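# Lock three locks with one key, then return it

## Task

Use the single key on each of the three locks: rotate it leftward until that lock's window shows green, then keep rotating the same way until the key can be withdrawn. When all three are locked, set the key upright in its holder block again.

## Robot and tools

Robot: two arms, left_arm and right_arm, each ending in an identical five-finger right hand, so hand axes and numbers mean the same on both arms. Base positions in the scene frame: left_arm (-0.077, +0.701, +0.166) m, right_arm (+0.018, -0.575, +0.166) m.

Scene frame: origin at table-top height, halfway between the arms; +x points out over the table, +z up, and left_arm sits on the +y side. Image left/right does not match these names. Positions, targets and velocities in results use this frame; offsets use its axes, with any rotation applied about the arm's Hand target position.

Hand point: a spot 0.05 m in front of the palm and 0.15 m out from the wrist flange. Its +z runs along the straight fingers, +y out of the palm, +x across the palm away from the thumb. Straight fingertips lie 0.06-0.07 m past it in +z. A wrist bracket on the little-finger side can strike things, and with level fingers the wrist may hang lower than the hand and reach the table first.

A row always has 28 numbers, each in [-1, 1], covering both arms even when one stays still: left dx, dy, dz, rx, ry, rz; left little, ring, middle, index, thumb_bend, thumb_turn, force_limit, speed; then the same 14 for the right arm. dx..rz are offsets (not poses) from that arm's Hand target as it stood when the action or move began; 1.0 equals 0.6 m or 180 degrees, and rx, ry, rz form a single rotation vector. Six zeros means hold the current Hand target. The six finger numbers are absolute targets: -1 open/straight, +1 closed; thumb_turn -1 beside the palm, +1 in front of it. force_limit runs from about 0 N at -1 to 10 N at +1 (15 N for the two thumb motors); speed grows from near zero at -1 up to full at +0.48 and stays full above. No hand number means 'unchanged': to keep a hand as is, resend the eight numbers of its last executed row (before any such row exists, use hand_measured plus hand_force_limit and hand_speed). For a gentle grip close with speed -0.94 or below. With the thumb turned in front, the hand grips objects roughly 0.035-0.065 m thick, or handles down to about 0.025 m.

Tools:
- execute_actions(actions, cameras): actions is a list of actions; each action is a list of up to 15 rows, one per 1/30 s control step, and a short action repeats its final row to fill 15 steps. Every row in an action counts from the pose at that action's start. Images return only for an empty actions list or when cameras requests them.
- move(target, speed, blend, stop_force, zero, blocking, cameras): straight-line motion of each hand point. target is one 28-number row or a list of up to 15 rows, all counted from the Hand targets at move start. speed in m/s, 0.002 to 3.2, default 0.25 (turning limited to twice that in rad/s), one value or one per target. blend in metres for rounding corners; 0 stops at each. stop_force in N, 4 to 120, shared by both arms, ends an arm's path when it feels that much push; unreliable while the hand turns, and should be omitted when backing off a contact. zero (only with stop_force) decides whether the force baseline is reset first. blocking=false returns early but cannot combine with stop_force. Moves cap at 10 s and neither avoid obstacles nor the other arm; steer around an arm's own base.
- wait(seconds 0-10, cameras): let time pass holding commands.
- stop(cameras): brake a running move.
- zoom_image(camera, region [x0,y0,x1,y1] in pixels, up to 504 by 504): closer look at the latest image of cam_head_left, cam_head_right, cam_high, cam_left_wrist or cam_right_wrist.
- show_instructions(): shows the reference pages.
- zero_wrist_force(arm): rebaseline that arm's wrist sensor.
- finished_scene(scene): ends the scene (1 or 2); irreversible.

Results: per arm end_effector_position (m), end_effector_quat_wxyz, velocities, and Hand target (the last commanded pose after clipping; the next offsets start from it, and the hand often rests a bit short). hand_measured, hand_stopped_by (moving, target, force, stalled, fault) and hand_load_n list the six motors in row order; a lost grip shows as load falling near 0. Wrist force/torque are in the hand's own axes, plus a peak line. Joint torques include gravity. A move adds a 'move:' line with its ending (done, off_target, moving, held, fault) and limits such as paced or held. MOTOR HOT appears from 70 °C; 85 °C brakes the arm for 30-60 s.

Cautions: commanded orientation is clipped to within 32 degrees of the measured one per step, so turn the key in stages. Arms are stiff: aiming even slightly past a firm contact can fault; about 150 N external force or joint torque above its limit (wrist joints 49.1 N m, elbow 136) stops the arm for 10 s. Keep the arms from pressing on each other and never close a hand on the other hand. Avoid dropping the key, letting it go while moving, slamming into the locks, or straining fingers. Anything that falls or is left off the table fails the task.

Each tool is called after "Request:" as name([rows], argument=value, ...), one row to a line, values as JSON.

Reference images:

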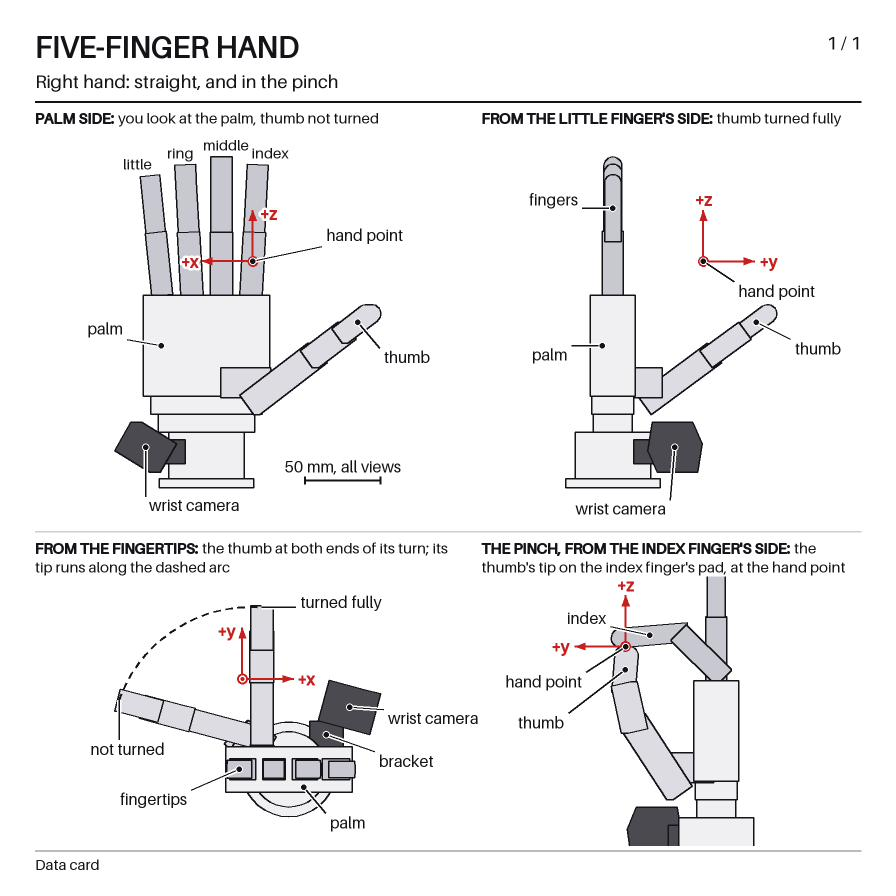

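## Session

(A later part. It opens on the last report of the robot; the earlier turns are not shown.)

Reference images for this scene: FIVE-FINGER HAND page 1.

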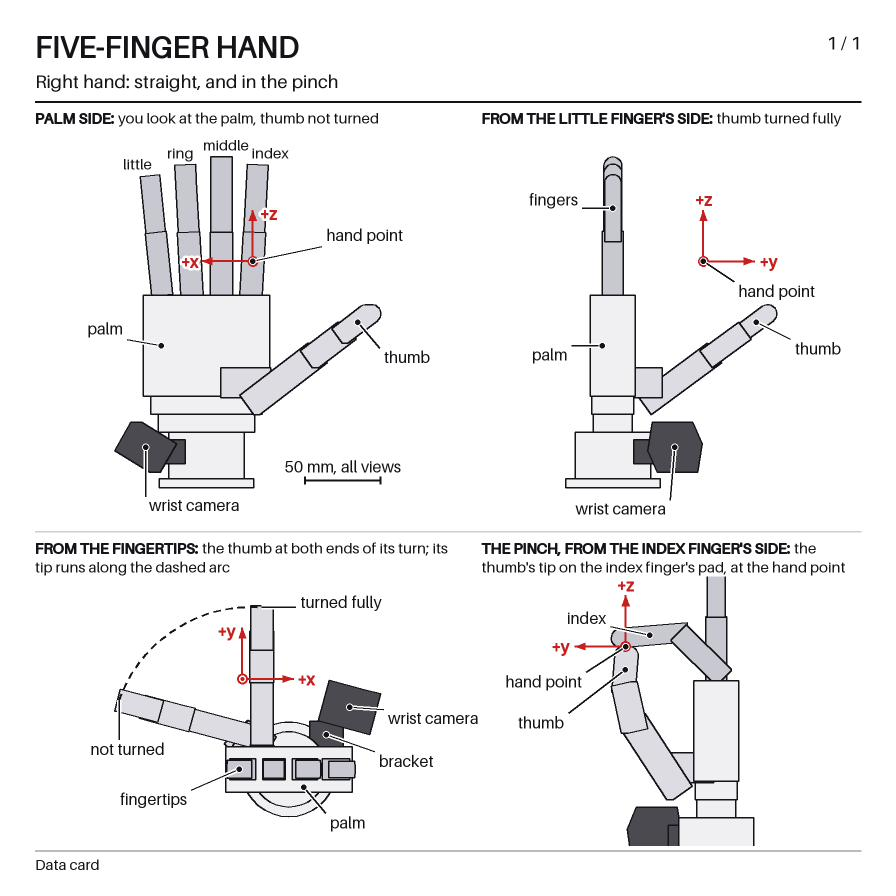

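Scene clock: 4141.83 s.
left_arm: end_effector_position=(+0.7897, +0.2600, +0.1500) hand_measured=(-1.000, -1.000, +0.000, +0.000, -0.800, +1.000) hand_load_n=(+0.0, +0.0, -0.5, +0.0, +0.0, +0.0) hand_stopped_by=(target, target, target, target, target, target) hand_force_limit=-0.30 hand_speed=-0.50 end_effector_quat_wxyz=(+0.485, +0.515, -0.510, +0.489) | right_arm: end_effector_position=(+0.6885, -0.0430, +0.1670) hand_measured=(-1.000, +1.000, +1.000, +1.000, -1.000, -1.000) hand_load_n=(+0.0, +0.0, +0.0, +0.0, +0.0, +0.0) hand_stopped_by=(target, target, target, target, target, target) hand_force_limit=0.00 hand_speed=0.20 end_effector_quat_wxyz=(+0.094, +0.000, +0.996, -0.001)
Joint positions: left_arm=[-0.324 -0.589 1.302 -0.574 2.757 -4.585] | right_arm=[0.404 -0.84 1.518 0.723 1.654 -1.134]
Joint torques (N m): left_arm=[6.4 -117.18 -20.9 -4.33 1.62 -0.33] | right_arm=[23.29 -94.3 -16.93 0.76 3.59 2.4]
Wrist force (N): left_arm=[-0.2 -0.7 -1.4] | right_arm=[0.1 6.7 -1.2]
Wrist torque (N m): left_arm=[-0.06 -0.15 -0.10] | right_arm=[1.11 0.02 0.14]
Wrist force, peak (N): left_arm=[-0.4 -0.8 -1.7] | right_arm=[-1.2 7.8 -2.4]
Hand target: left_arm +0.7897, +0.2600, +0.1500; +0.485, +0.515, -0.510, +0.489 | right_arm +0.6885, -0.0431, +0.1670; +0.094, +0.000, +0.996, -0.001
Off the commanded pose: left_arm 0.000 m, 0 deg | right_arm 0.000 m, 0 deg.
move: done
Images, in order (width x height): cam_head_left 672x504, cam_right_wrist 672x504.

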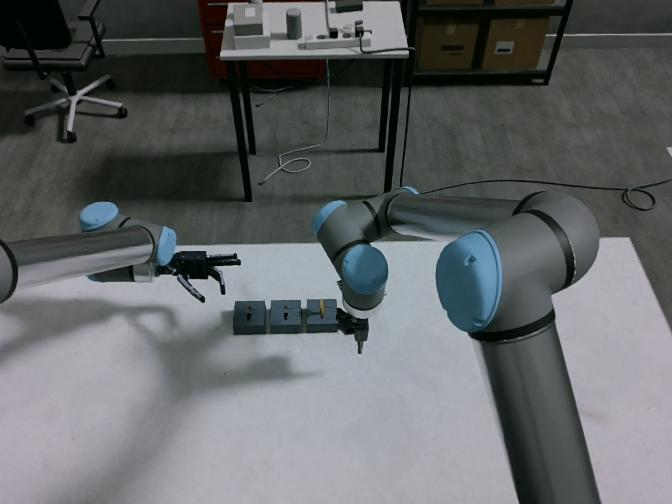

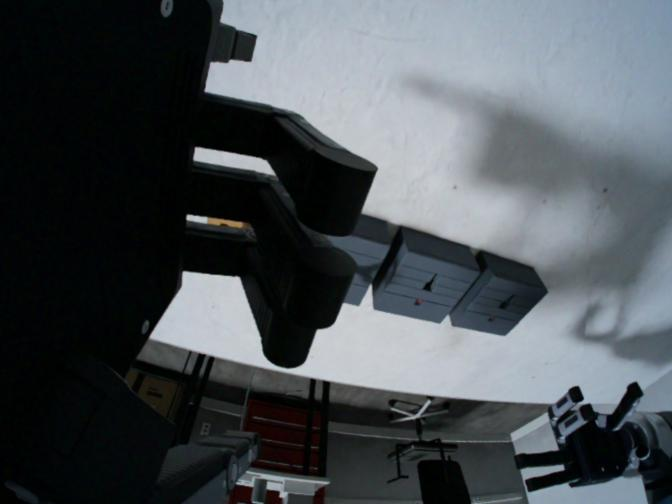

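Request:
move([
  [0.1172,-0.4538,0,0,0,0.0208,-1,-1,0,0,-0.2,1,-0.3,-0.5,0,0,0,0,0,0,-1,-1,-1,-1,-1,-1,0,0.2],
  [0.1172,-0.4538,-0.1333,0,0,0.0208,-1,-1,0,0,-0.2,1,-0.3,-0.5,0,0,0,0,0,0,-1,-1,-1,-1,-1,-1,0,0.2],
  [0.0430,-0.4538,-0.1333,0,0,0.0208,-1,-1,0,0,-0.2,1,-0.3,-0.5,0,0,0,0,0,0,-1,-1,-1,-1,-1,-1,0,0.2],
], speed=[0.25,0.15,0.06], blend=[0.01,0.003,0], cameras=["cam_head_left","cam_left_wrist","cam_right_wrist"])

Request:
zoom_image(camera="cam_right_wrist", region=[270, 200, 400, 330])

Scene clock: 4167.00 s.
left_arm: end_effector_position=(+0.8156, -0.0122, +0.0700) hand_measured=(-1.000, -1.000, +0.000, +0.000, -0.200, +1.000) hand_load_n=(+0.0, +0.0, +0.0, +0.0, +0.0, +0.0) hand_stopped_by=(target, target, target, target, target, target) hand_force_limit=-0.30 hand_speed=-0.50 end_effector_quat_wxyz=(+0.469, +0.532, -0.493, +0.504) | right_arm: end_effector_position=(+0.6885, -0.0431, +0.1670) hand_measured=(-1.000, -1.000, -1.000, -1.000, -1.000, -1.000) hand_load_n=(+0.0, +0.0, +0.0, +0.0, +0.0, -0.5) hand_stopped_by=(target, target, target, target, target, target) hand_force_limit=0.00 hand_speed=0.20 end_effector_quat_wxyz=(+0.094, +0.000, +0.996, -0.001)
Joint positions: left_arm=[-0.564 -0.38 1.016 -0.555 2.453 -4.65] | right_arm=[0.404 -0.84 1.518 0.722 1.654 -1.134]
Joint torques (N m): left_arm=[-12.79 -127.58 -22.41 -4.97 -1.67 -2.55] | right_arm=[20.65 -93.04 -28.23 2.75 -2.28 2.51]
Wrist force (N): left_arm=[0.0 -0.5 -1.3] | right_arm=[0.1 6.6 -1.1]
Wrist torque (N m): left_arm=[-0.07 -0.22 0.14] | right_arm=[1.06 0.03 0.13]
Wrist force, peak (N): left_arm=[-0.3 -0.5 -3.1] | right_arm=[0.3 7.3 -0.9]
Hand target: left_arm +0.8155, -0.0122, +0.0700; +0.469, +0.532, -0.493, +0.504 | right_arm +0.6885, -0.0431, +0.1670; +0.094, +0.000, +0.996, -0.001
Off the commanded pose: left_arm 0.000 m, 0 deg | right_arm 0.000 m, 0 deg.
move: done; blend cut to 0 m at target 1
Images, in order (width x height): cam_head_left 672x504, cam_left_wrist 672x504, cam_right_wrist 672x504.

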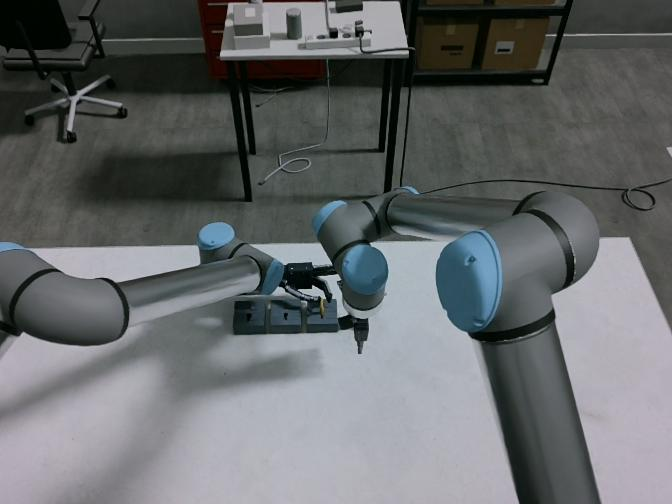

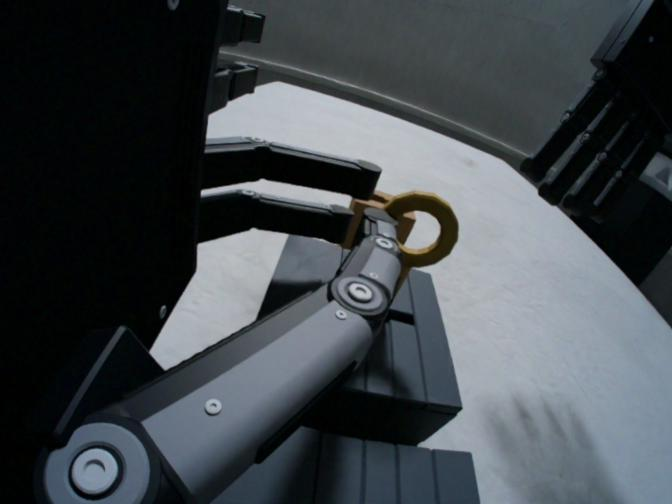

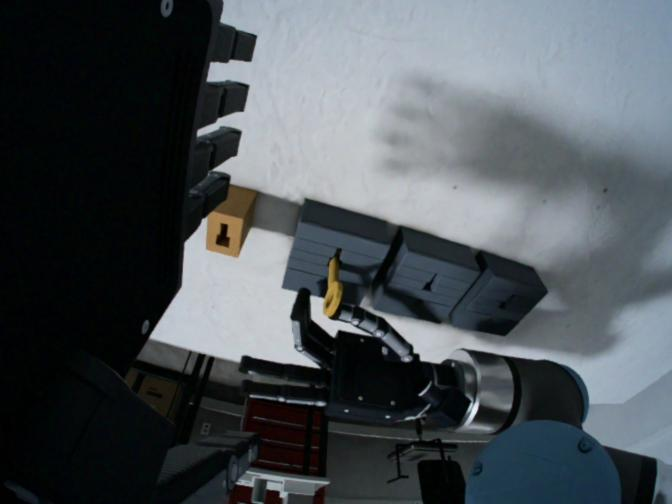

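Scaled by 3.877 from the camera's 672x504 image, which has a finer 960x720 frame.

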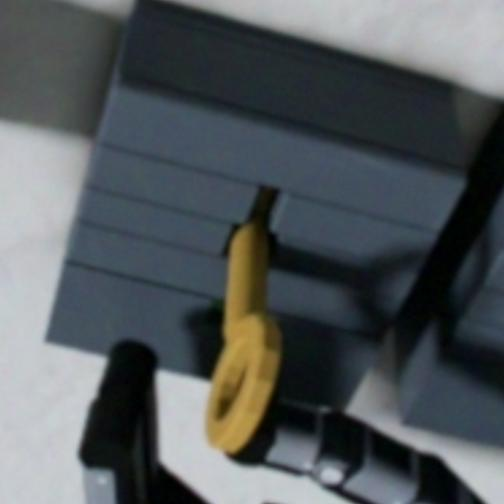

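Request:
move(target=[-0.0337,0,0,0,0,0,-1,-1,0,0,-0.2,1,-0.3,-0.5,0,0,0,0,0,0,-1,-1,-1,-1,-1,-1,0,0.2], speed=0.03, stop_force=6, cameras=["cam_left_wrist","cam_right_wrist"])

Request:
zoom_image(camera="cam_right_wrist", region=[270, 200, 400, 330])

Scene clock: 4180.47 s.
left_arm: end_effector_position=(+0.7953, -0.0122, +0.0700) hand_measured=(-1.000, -1.000, +0.000, +0.000, -0.200, +1.000) hand_load_n=(+0.0, +0.0, +0.0, +0.0, +0.0, +0.0) hand_stopped_by=(target, target, target, target, target, target) hand_force_limit=-0.30 hand_speed=-0.50 end_effector_quat_wxyz=(+0.469, +0.532, -0.493, +0.504) | right_arm: end_effector_position=(+0.6885, -0.0431, +0.1670) hand_measured=(-1.000, -1.000, -1.000, -1.000, -1.000, -1.000) hand_load_n=(+0.0, +0.0, -0.5, +0.0, +0.0, +0.0) hand_stopped_by=(target, target, target, target, target, target) hand_force_limit=0.00 hand_speed=0.20 end_effector_quat_wxyz=(+0.094, +0.000, +0.996, -0.001)
Joint positions: left_arm=[-0.576 -0.408 1.079 -0.591 2.441 -4.651] | right_arm=[0.404 -0.84 1.518 0.722 1.654 -1.134]
Joint torques (N m): left_arm=[-12.5 -125.05 -23.17 -5.06 -1.92 -2.83] | right_arm=[13.3 -90.45 -39.3 6.19 -2.16 2.16]
Wrist force (N): left_arm=[-0.2 -0.9 -1.4] | right_arm=[0.0 6.9 -1.1]
Wrist torque (N m): left_arm=[-0.11 -0.15 0.07] | right_arm=[1.11 0.04 0.14]
Wrist force, peak (N): left_arm=[-0.1 -0.8 -1.8] | right_arm=[0.3 7.2 -1.1]
Hand target: left_arm +0.7953, -0.0122, +0.0700; +0.469, +0.532, -0.493, +0.504 | right_arm +0.6885, -0.0431, +0.1670; +0.094, +0.000, +0.996, -0.001
Off the commanded pose: left_arm 0.000 m, 0 deg | right_arm 0.000 m, 0 deg.
move: done
Images, in order (width x height): cam_left_wrist 672x504, cam_right_wrist 672x504.

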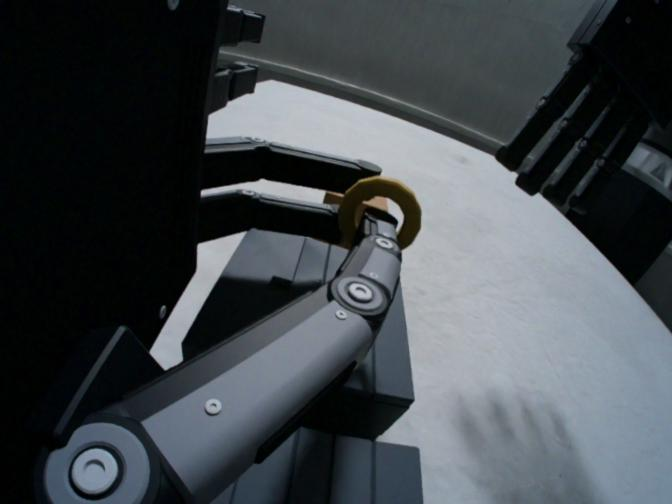

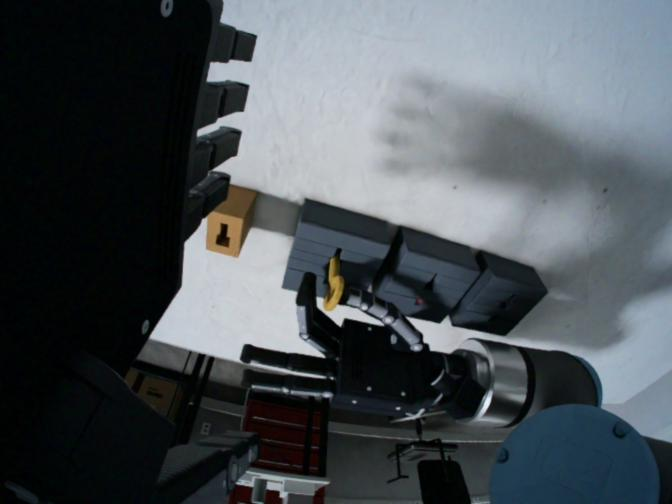

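Scaled by 3.877 from the camera's 672x504 image, which has a finer 960x720 frame.

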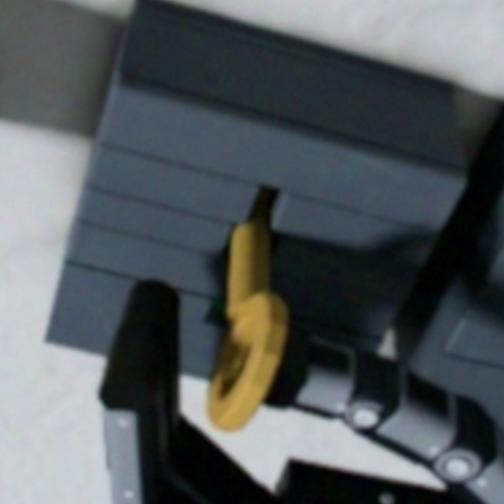

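Request:
move(target=[0,0,0,0,0,0,-1,-1,0.3,0.3,0.1,1,-0.75,-0.94,0,0,0,0,0,0,-1,-1,-1,-1,-1,-1,0,0.2], cameras=[])

Request:
wait(seconds=2)

Request:
move(target=[0,0,0,0,0,0,-1,-1,0.4,0.4,0.2,1,-0.3,-0.95,0,0,0,0,0,0,-1,-1,-1,-1,-1,-1,0,0.2], cameras=["cam_left_wrist","cam_right_wrist","cam_head_left"])

Request:
zoom_image(camera="cam_right_wrist", region=[270, 200, 400, 330])

Request:
zoom_image(camera="cam_head_left", region=[290, 285, 350, 345])

Scene clock: 4193.93 s.
left_arm: end_effector_position=(+0.7953, -0.0122, +0.0700) hand_measured=(-1.000, -1.000, +0.168, +0.158, -0.118, +1.000) hand_load_n=(+0.0, +0.0, +1.5, +1.5, +2.5, +0.0) hand_stopped_by=(target, target, force, force, force, target) hand_force_limit=-0.75 hand_speed=-0.94 end_effector_quat_wxyz=(+0.469, +0.532, -0.493, +0.504) | right_arm: end_effector_position=(+0.6885, -0.0431, +0.1670) hand_measured=(-1.000, -1.000, -1.000, -1.000, -1.000, -1.000) hand_load_n=(+0.0, +0.0, +0.0, +0.0, +0.0, -0.5) hand_stopped_by=(target, target, target, target, target, target) hand_force_limit=0.00 hand_speed=0.20 end_effector_quat_wxyz=(+0.094, +0.000, +0.996, -0.001)
Joint positions: left_arm=[-0.576 -0.408 1.079 -0.591 2.441 -4.651] | right_arm=[0.404 -0.84 1.518 0.722 1.654 -1.134]
Joint torques (N m): left_arm=[-12.46 -125.72 -23.2 -4.84 -1.71 -2.49] | right_arm=[9.19 -88.27 -39.94 5.99 -2.34 1.52]
Wrist force (N): left_arm=[-0.2 -0.9 -1.4] | right_arm=[-0.1 6.9 -1.4]
Wrist torque (N m): left_arm=[-0.11 -0.16 0.08] | right_arm=[1.12 0.06 0.13]
Wrist force, peak (N): left_arm=[0.0 -0.7 -1.9] | right_arm=[0.4 7.1 -1.3]
Hand target: left_arm +0.7953, -0.0122, +0.0700; +0.469, +0.532, -0.493, +0.504 | right_arm +0.6885, -0.0431, +0.1670; +0.094, +0.000, +0.996, -0.001
Off the commanded pose: left_arm 0.000 m, 0 deg | right_arm 0.000 m, 0 deg.
move: done
No camera images: "cameras" was empty.

Scene clock: 4195.93 s.
left_arm: end_effector_position=(+0.7953, -0.0122, +0.0700) hand_measured=(-1.000, -1.000, +0.168, +0.158, -0.118, +1.000) hand_load_n=(+0.0, +0.0, +1.5, +1.5, +2.5, +0.5) hand_stopped_by=(target, target, force, force, force, target) hand_force_limit=-0.75 hand_speed=-0.94 end_effector_quat_wxyz=(+0.469, +0.532, -0.493, +0.504) | right_arm: end_effector_position=(+0.6885, -0.0431, +0.1670) hand_measured=(-1.000, -1.000, -1.000, -1.000, -1.000, -1.000) hand_load_n=(+0.0, +0.0, +0.0, +0.0, +0.0, +0.0) hand_stopped_by=(target, target, target, target, target, target) hand_force_limit=0.00 hand_speed=0.20 end_effector_quat_wxyz=(+0.094, +0.000, +0.996, -0.001)
Joint positions: left_arm=[-0.576 -0.408 1.079 -0.591 2.441 -4.651] | right_arm=[0.404 -0.84 1.518 0.722 1.654 -1.134]
Joint torques (N m): left_arm=[-9.52 -124.51 -23.51 -5.14 -1.59 -2.52] | right_arm=[8.27 -86.63 -39.24 6.15 -2.18 1.43]
Wrist force (N): left_arm=[-0.6 -0.8 -1.5] | right_arm=[0.0 6.7 -1.2]
Wrist torque (N m): left_arm=[-0.09 -0.13 0.07] | right_arm=[1.09 0.06 0.12]
Wrist force, peak (N): left_arm=[-0.4 -1.2 -1.6] | right_arm=[-0.1 7.1 -1.3]
Hand target: left_arm +0.7953, -0.0122, +0.0700; +0.469, +0.532, -0.493, +0.504 | right_arm +0.6885, -0.0431, +0.1670; +0.094, +0.000, +0.996, -0.001
Off the commanded pose: left_arm 0.000 m, 0 deg | right_arm 0.000 m, 0 deg.
wait: 2.00 s; at rest by 0.17 s

Scene clock: 4196.43 s.
left_arm: end_effector_position=(+0.7953, -0.0122, +0.0700) hand_measured=(-1.000, -1.000, +0.180, +0.166, -0.114, +1.000) hand_load_n=(+0.0, +0.0, +4.0, +3.5, +5.0, +0.0) hand_stopped_by=(target, target, force, force, force, target) hand_force_limit=-0.30 hand_speed=-0.95 end_effector_quat_wxyz=(+0.469, +0.532, -0.493, +0.504) | right_arm: end_effector_position=(+0.6885, -0.0431, +0.1670) hand_measured=(-1.000, -1.000, -1.000, -1.000, -1.000, -1.000) hand_load_n=(+0.0, +0.0, +0.0, +0.0, -0.5, +0.0) hand_stopped_by=(target, target, target, target, target, target) hand_force_limit=0.00 hand_speed=0.20 end_effector_quat_wxyz=(+0.094, +0.000, +0.996, -0.001)
Joint positions: left_arm=[-0.576 -0.408 1.079 -0.591 2.441 -4.651] | right_arm=[0.404 -0.84 1.518 0.722 1.654 -1.134]
Joint torques (N m): left_arm=[-10.65 -124.34 -23.47 -4.88 -1.87 -2.58] | right_arm=[7.9 -88.05 -39.76 5.99 -2.48 1.46]
Wrist force (N): left_arm=[-0.4 -0.8 -2.1] | right_arm=[0.5 6.9 -1.1]
Wrist torque (N m): left_arm=[-0.06 -0.16 0.08] | right_arm=[1.11 -0.03 0.16]
Wrist force, peak (N): left_arm=[-0.4 -1.0 -2.1] | right_arm=[0.2 7.0 -1.3]
Hand target: left_arm +0.7953, -0.0122, +0.0700; +0.469, +0.532, -0.493, +0.504 | right_arm +0.6885, -0.0431, +0.1670; +0.094, +0.000, +0.996, -0.001
Off the commanded pose: left_arm 0.000 m, 0 deg | right_arm 0.000 m, 0 deg.
move: done
Images, in order (width x height): cam_head_left 672x504, cam_left_wrist 672x504, cam_right_wrist 672x504.

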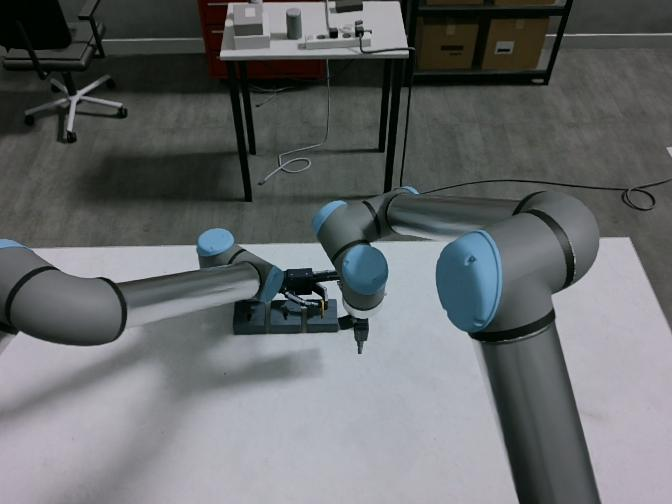

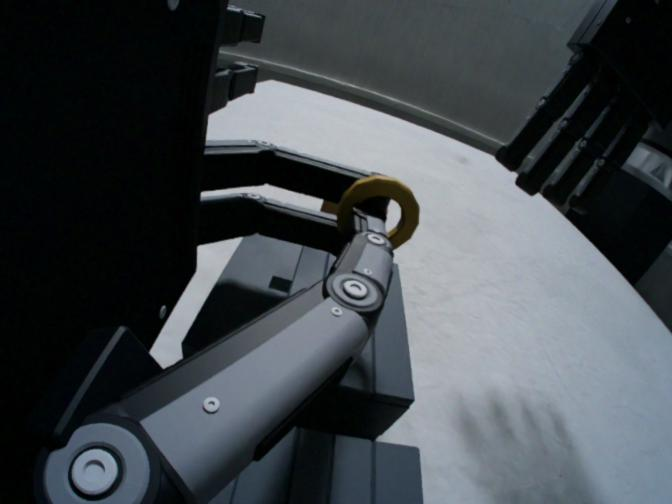

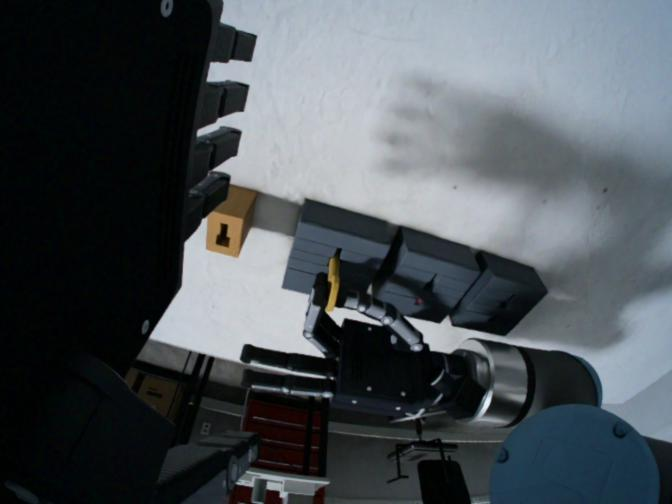

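Scaled by 3.877 from the camera's 672x504 image, which has a finer 960x720 frame.

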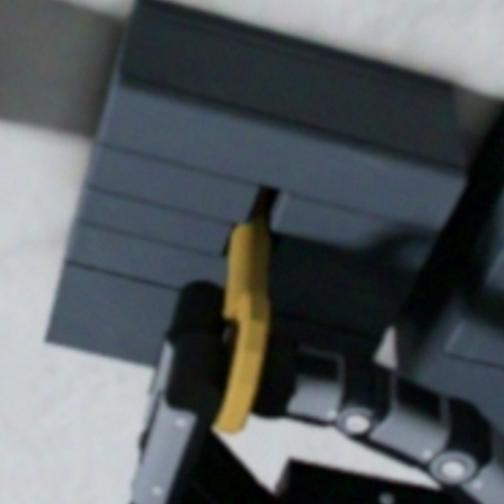

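Scaled by 8.400 from the camera's 672x504 image, which has a finer 960x720 frame.

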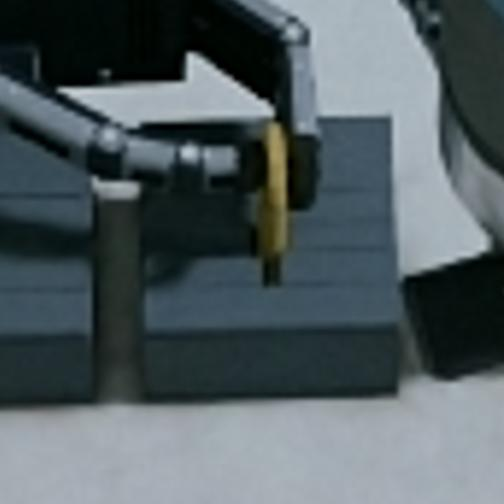

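Request:
move(target=[0,0,0.04,0,0,0,-1,-1,0.4,0.4,0.2,1,-0.3,-0.95,0,0,0,0,0,0,-1,-1,-1,-1,-1,-1,0,0.2], speed=0.02, stop_force=6, cameras=["cam_right_wrist","cam_head_left"])

Request:
zoom_image(camera="cam_right_wrist", region=[270, 200, 400, 330])

Request:
zoom_image(camera="cam_head_left", region=[290, 285, 350, 345])

Scene clock: 4209.17 s.
left_arm: end_effector_position=(+0.7953, -0.0122, +0.0940) hand_measured=(-1.000, -1.000, +0.180, +0.166, -0.114, +1.000) hand_load_n=(+0.0, +0.0, +4.5, +3.0, +5.0, +0.0) hand_stopped_by=(target, target, force, force, force, target) hand_force_limit=-0.30 hand_speed=-0.95 end_effector_quat_wxyz=(+0.469, +0.532, -0.493, +0.504) | right_arm: end_effector_position=(+0.6885, -0.0431, +0.1670) hand_measured=(-1.000, -1.000, -1.000, -1.000, -1.000, -1.000) hand_load_n=(+0.0, +0.0, +0.0, +0.0, +0.0, +0.0) hand_stopped_by=(target, target, target, target, target, target) hand_force_limit=0.00 hand_speed=0.20 end_effector_quat_wxyz=(+0.094, +0.000, +0.996, -0.001)
Joint positions: left_arm=[-0.576 -0.435 1.087 -0.571 2.441 -4.652] | right_arm=[0.404 -0.84 1.518 0.722 1.654 -1.134]
Joint torques (N m): left_arm=[-8.99 -124.73 -23.82 2.9 -0.96 -1.23] | right_arm=[0.78 -84.96 -39.27 6.28 -2.19 0.55]
Wrist force (N): left_arm=[-1.4 -0.4 -2.2] | right_arm=[0.2 6.8 -1.0]
Wrist torque (N m): left_arm=[-0.05 -0.15 0.09] | right_arm=[1.09 0.02 0.14]
Wrist force, peak (N): left_arm=[-3.1 -0.5 -2.7] | right_arm=[0.0 7.2 -1.2]
Hand target: left_arm +0.7953, -0.0122, +0.0940; +0.469, +0.532, -0.493, +0.504 | right_arm +0.6885, -0.0431, +0.1670; +0.094, +0.000, +0.996, -0.001
Off the commanded pose: left_arm 0.000 m, 0 deg | right_arm 0.000 m, 0 deg.
move: done
Images, in order (width x height): cam_head_left 672x504, cam_right_wrist 672x504.

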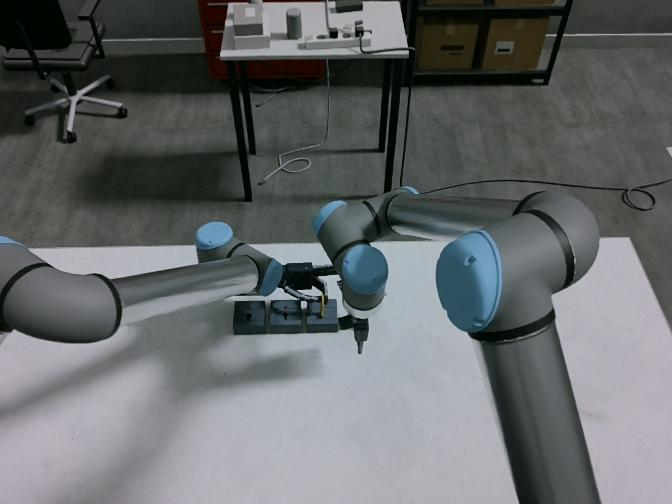

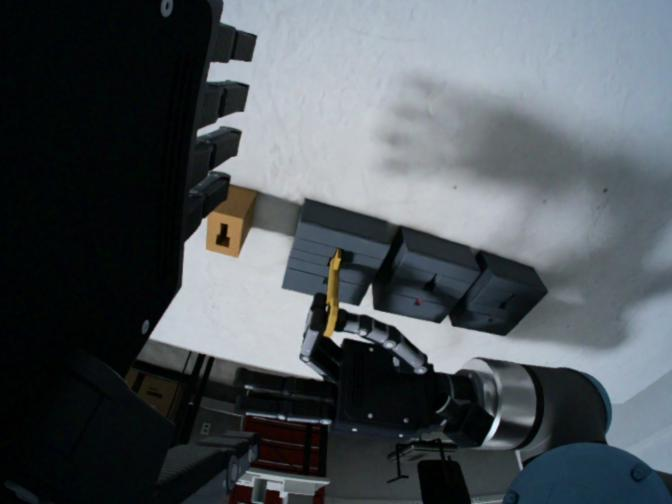

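Scaled by 3.877 from the camera's 672x504 image, which has a finer 960x720 frame.

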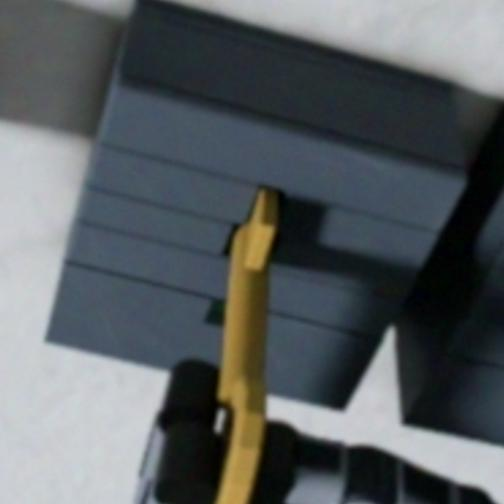

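Scaled by 8.400 from the camera's 672x504 image, which has a finer 960x720 frame.

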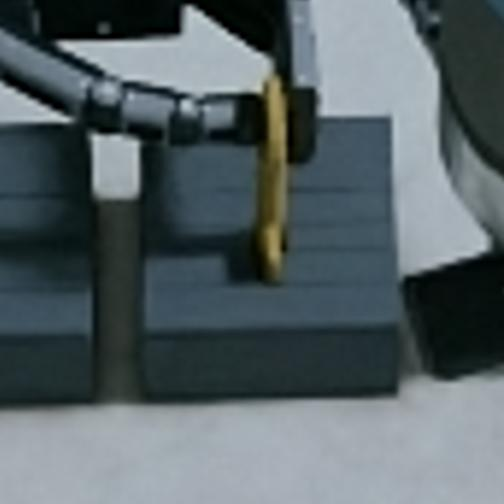

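Request:
move([
  [0,0,0.055,0,0,0,-1,-1,0.4,0.4,0.2,1,-0.3,-0.95,0,0,0,0,0,0,-1,-1,-1,-1,-1,-1,0,0.2],
], speed=0.03, stop_force=6, cameras=["cam_right_wrist","cam_head_left","cam_left_wrist"])

Request:
zoom_image(camera="cam_right_wrist", region=[270, 200, 400, 330])

Request:
zoom_image(camera="cam_right_wrist", region=[370, 230, 480, 340])

Scene clock: 4225.40 s.
left_arm: end_effector_position=(+0.7953, -0.0122, +0.1270) hand_measured=(-1.000, -1.000, +0.180, +0.166, -0.114, +1.000) hand_load_n=(+0.0, +0.0, +3.5, +4.0, +5.5, +0.5) hand_stopped_by=(target, target, force, force, force, target) hand_force_limit=-0.30 hand_speed=-0.95 end_effector_quat_wxyz=(+0.469, +0.532, -0.493, +0.504) | right_arm: end_effector_position=(+0.6885, -0.0431, +0.1670) hand_measured=(-1.000, -1.000, -1.000, -1.000, -1.000, -1.000) hand_load_n=(+0.0, +0.0, +0.0, +0.0, +0.0, +0.0) hand_stopped_by=(target, target, target, target, target, target) hand_force_limit=0.00 hand_speed=0.20 end_effector_quat_wxyz=(+0.094, +0.000, +0.996, -0.001)
Joint positions: left_arm=[-0.576 -0.471 1.094 -0.543 2.441 -4.651] | right_arm=[0.404 -0.84 1.518 0.722 1.654 -1.134]
Joint torques (N m): left_arm=[-6.8 -124.55 -24.85 3.04 0.16 -2.44] | right_arm=[-4.52 -85.55 -40.36 6.37 -2.32 0.73]
Wrist force (N): left_arm=[-1.2 -0.4 -1.5] | right_arm=[0.2 6.8 -0.9]
Wrist torque (N m): left_arm=[-0.05 -0.10 0.06] | right_arm=[1.09 0.00 0.15]
Wrist force, peak (N): left_arm=[-1.6 -0.6 -2.2] | right_arm=[0.1 7.2 -0.8]
Hand target: left_arm +0.7953, -0.0122, +0.1270; +0.469, +0.532, -0.493, +0.504 | right_arm +0.6885, -0.0431, +0.1670; +0.094, +0.000, +0.996, -0.001
Off the commanded pose: left_arm 0.000 m, 0 deg | right_arm 0.000 m, 0 deg.
move: done
Images, in order (width x height): cam_head_left 672x504, cam_left_wrist 672x504, cam_right_wrist 672x504.

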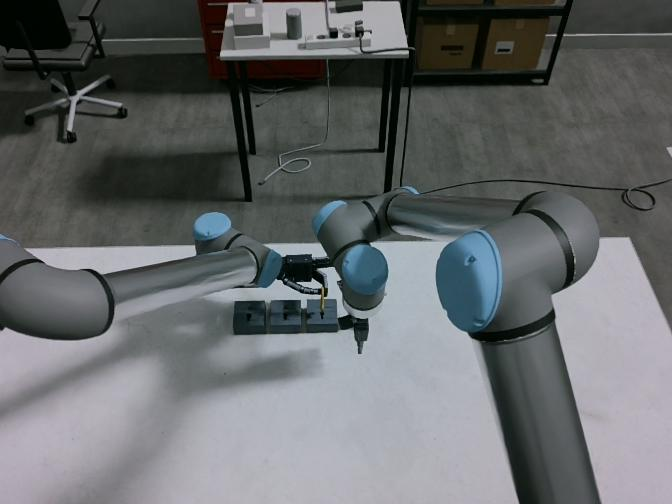

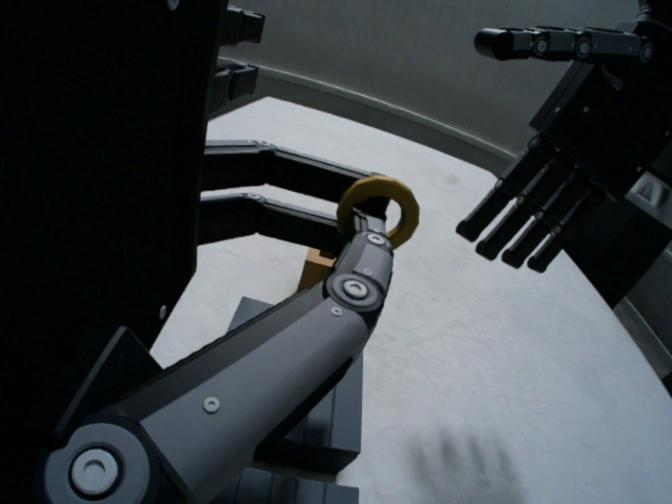

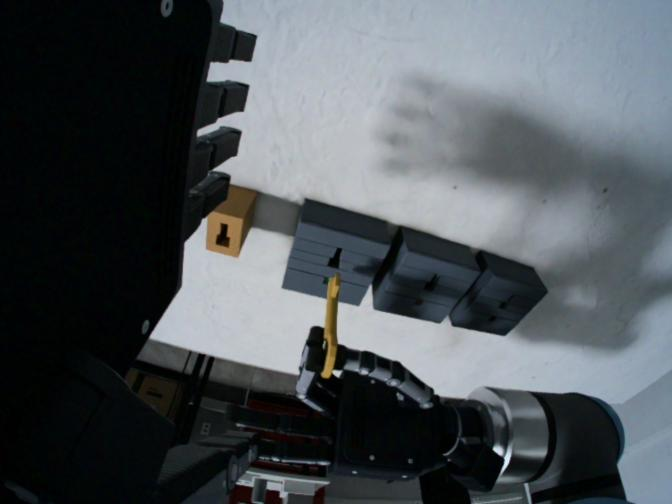

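Scaled by 3.877 from the camera's 672x504 image, which has a finer 960x720 frame.

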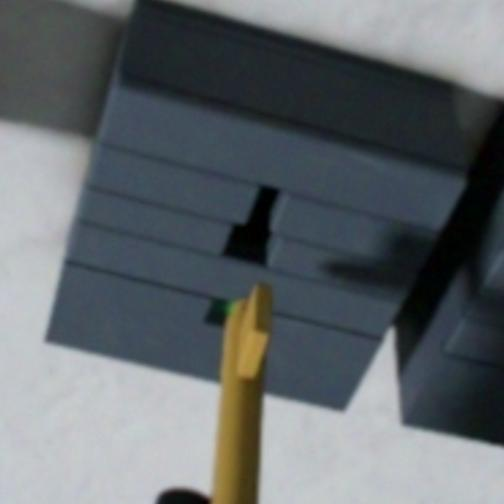

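Scaled by 4.582 from the camera's 672x504 image, which has a finer 960x720 frame.

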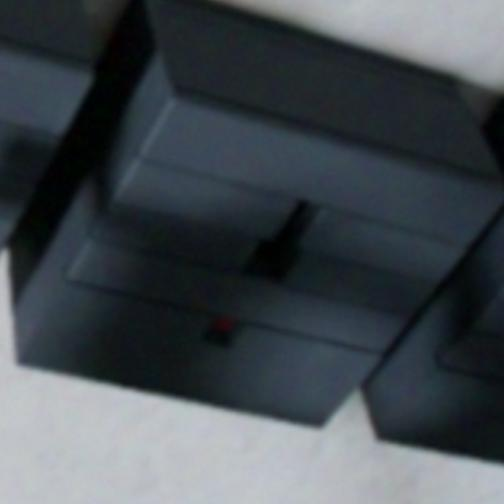

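Request:
move([
  [0,0.1725,0,0,0,0,-1,-1,0.4,0.4,0.2,1,-0.3,-0.95,0,0,0,0,0,0,-1,-1,-1,-1,-1,-1,0,0.2],
  [0,0.1725,-0.0258,0,0,0,-1,-1,0.4,0.4,0.2,1,-0.3,-0.95,0,0,0,0,0,0,-1,-1,-1,-1,-1,-1,0,0.2],
], speed=[0.12,0.04], blend=[0.002,0], cameras=["cam_right_wrist","cam_head_left","cam_left_wrist"])

Request:
zoom_image(camera="cam_right_wrist", region=[370, 230, 480, 340])

Request:
zoom_image(camera="cam_head_left", region=[253, 285, 313, 345])

Scene clock: 4238.67 s.
left_arm: end_effector_position=(+0.7953, +0.0913, +0.1117) hand_measured=(-1.000, -1.000, +0.180, +0.166, -0.114, +1.000) hand_load_n=(+0.0, +0.0, +3.5, +4.0, +5.0, +0.5) hand_stopped_by=(target, target, force, force, force, target) hand_force_limit=-0.30 hand_speed=-0.95 end_effector_quat_wxyz=(+0.469, +0.532, -0.493, +0.504) | right_arm: end_effector_position=(+0.6885, -0.0431, +0.1670) hand_measured=(-1.000, -1.000, -1.000, -1.000, -1.000, -1.000) hand_load_n=(+0.0, +0.0, +0.0, +0.0, +0.0, +0.0) hand_stopped_by=(target, target, target, target, target, target) hand_force_limit=0.00 hand_speed=0.20 end_effector_quat_wxyz=(+0.094, +0.000, +0.996, -0.001)
Joint positions: left_arm=[-0.487 -0.511 1.216 -0.615 2.529 -4.639] | right_arm=[0.404 -0.84 1.518 0.722 1.654 -1.134]
Joint torques (N m): left_arm=[8.56 -103.49 -44.56 -5.43 2.35 1.53] | right_arm=[-8.12 -86.07 -40.32 6.3 -2.23 0.08]
Wrist force (N): left_arm=[-0.5 -0.4 -2.0] | right_arm=[0.1 6.8 -1.1]
Wrist torque (N m): left_arm=[0.03 -0.15 -0.09] | right_arm=[1.09 0.03 0.14]
Wrist force, peak (N): left_arm=[-0.2 -1.0 -2.9] | right_arm=[0.4 7.2 -1.0]
Hand target: left_arm +0.7953, +0.0913, +0.1115; +0.469, +0.532, -0.493, +0.504 | right_arm +0.6885, -0.0431, +0.1670; +0.094, +0.000, +0.996, -0.001
Off the commanded pose: left_arm 0.000 m, 0 deg | right_arm 0.000 m, 0 deg.
move: done
Images, in order (width x height): cam_head_left 672x504, cam_left_wrist 672x504, cam_right_wrist 672x504.

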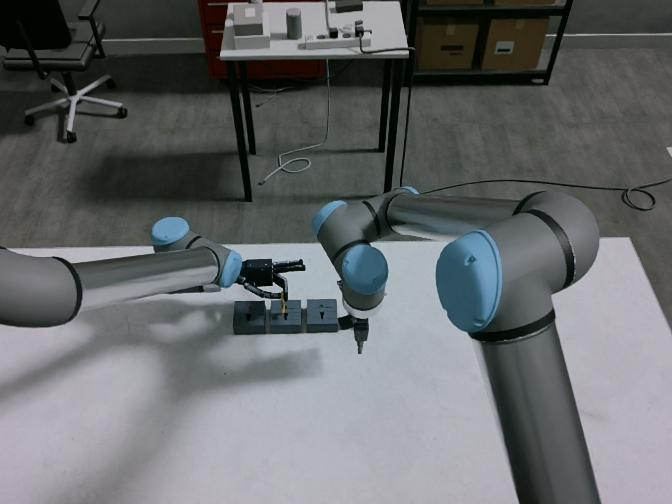

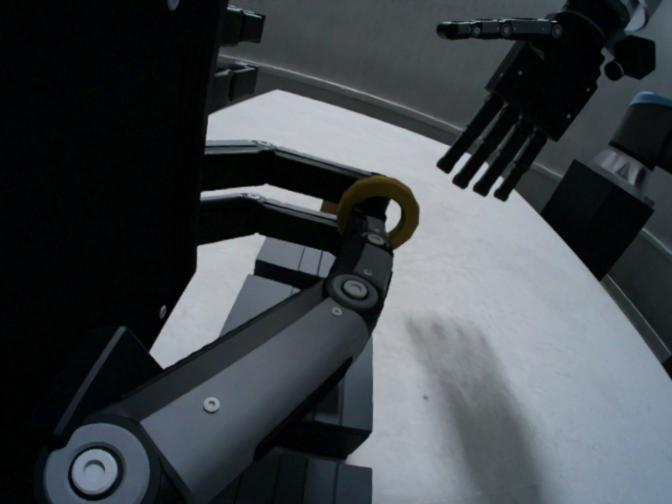

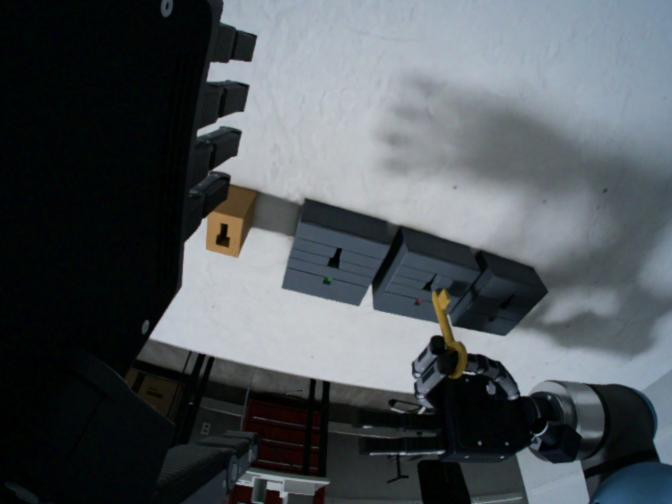

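Scaled by 4.582 from the camera's 672x504 image, which has a finer 960x720 frame.

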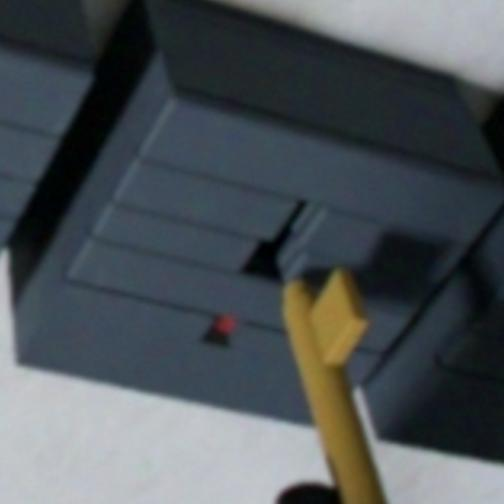

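Scaled by 8.400 from the camera's 672x504 image, which has a finer 960x720 frame.

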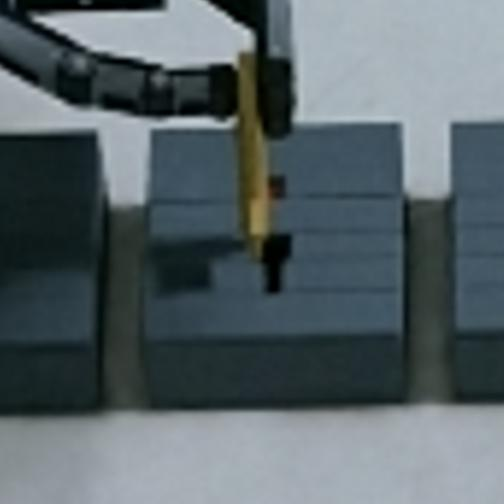

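Request:
move([
  [0,-0.0072,0,0,0,0,-1,-1,0.4,0.4,0.2,1,-0.3,-0.95,0,0,0,0,0,0,-1,-1,-1,-1,-1,-1,0,0.2],
], speed=0.03, cameras=["cam_right_wrist","cam_head_left"])

Request:
zoom_image(camera="cam_right_wrist", region=[370, 230, 480, 340])

Request:
zoom_image(camera="cam_head_left", region=[253, 285, 313, 345])

Scene clock: 4278.00 s.
left_arm: end_effector_position=(+0.7953, +0.0870, +0.1115) hand_measured=(-1.000, -1.000, +0.180, +0.166, -0.114, +1.000) hand_load_n=(+0.0, +0.0, +3.5, +4.0, +5.0, +0.5) hand_stopped_by=(target, target, force, force, force, target) hand_force_limit=-0.30 hand_speed=-0.95 end_effector_quat_wxyz=(+0.469, +0.532, -0.493, +0.504) | right_arm: end_effector_position=(+0.6885, -0.0431, +0.1670) hand_measured=(-1.000, -1.000, -1.000, -1.000, -1.000, -1.000) hand_load_n=(+0.0, +0.0, +0.0, +0.0, +0.0, +0.0) hand_stopped_by=(target, target, target, target, target, target) hand_force_limit=0.00 hand_speed=0.20 end_effector_quat_wxyz=(+0.094, +0.000, +0.996, -0.001)
Joint positions: left_arm=[-0.491 -0.509 1.211 -0.613 2.526 -4.64] | right_arm=[0.404 -0.84 1.518 0.722 1.654 -1.134]
Joint torques (N m): left_arm=[-11.05 -102.3 -47.4 3.06 -1.67 -2.6] | right_arm=[-12.14 -83.94 -40.32 6.25 -2.34 -0.15]
Wrist force (N): left_arm=[-0.6 -0.6 -1.8] | right_arm=[-0.3 6.8 -1.3]
Wrist torque (N m): left_arm=[-0.01 -0.16 0.02] | right_arm=[1.12 0.09 0.12]
Wrist force, peak (N): left_arm=[-0.6 -0.7 -2.1] | right_arm=[0.3 7.0 -1.4]
Hand target: left_arm +0.7953, +0.0869, +0.1115; +0.469, +0.532, -0.493, +0.504 | right_arm +0.6885, -0.0431, +0.1670; +0.094, +0.000, +0.996, -0.001
Off the commanded pose: left_arm 0.000 m, 0 deg | right_arm 0.000 m, 0 deg.
move: done
Images, in order (width x height): cam_head_left 672x504, cam_right_wrist 672x504.

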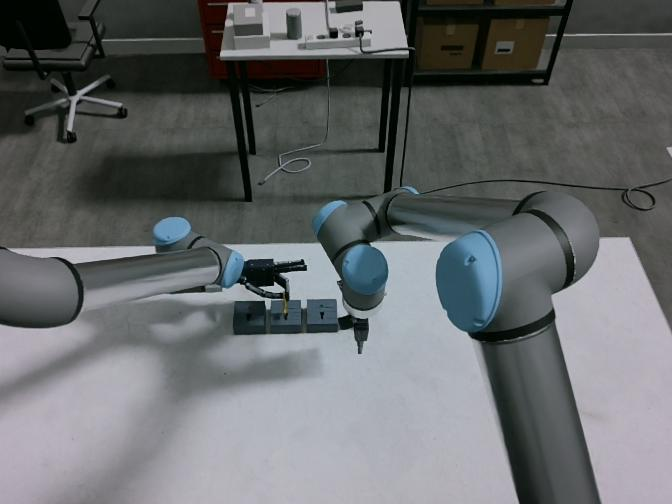

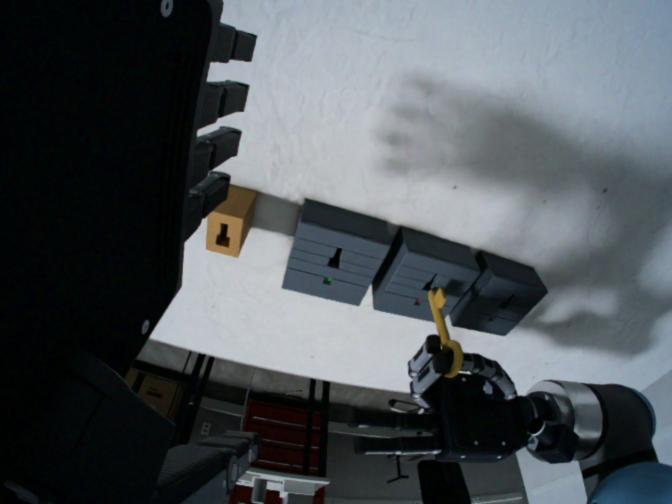

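Scaled by 4.582 from the camera's 672x504 image, which has a finer 960x720 frame.

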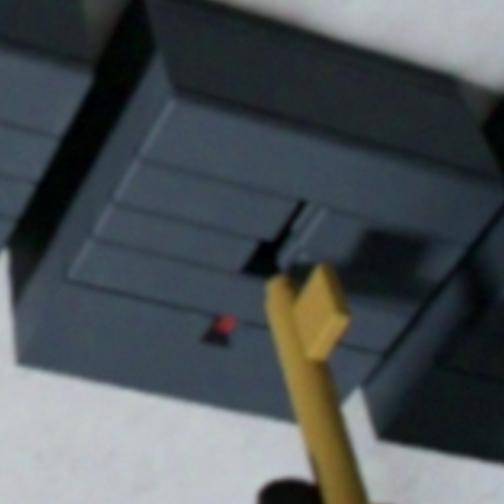

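Scaled by 8.400 from the camera's 672x504 image, which has a finer 960x720 frame.

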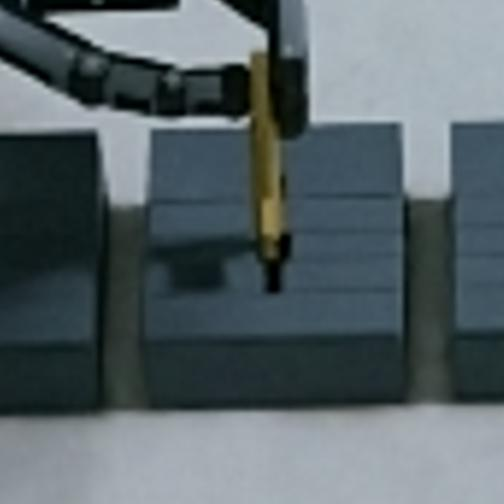

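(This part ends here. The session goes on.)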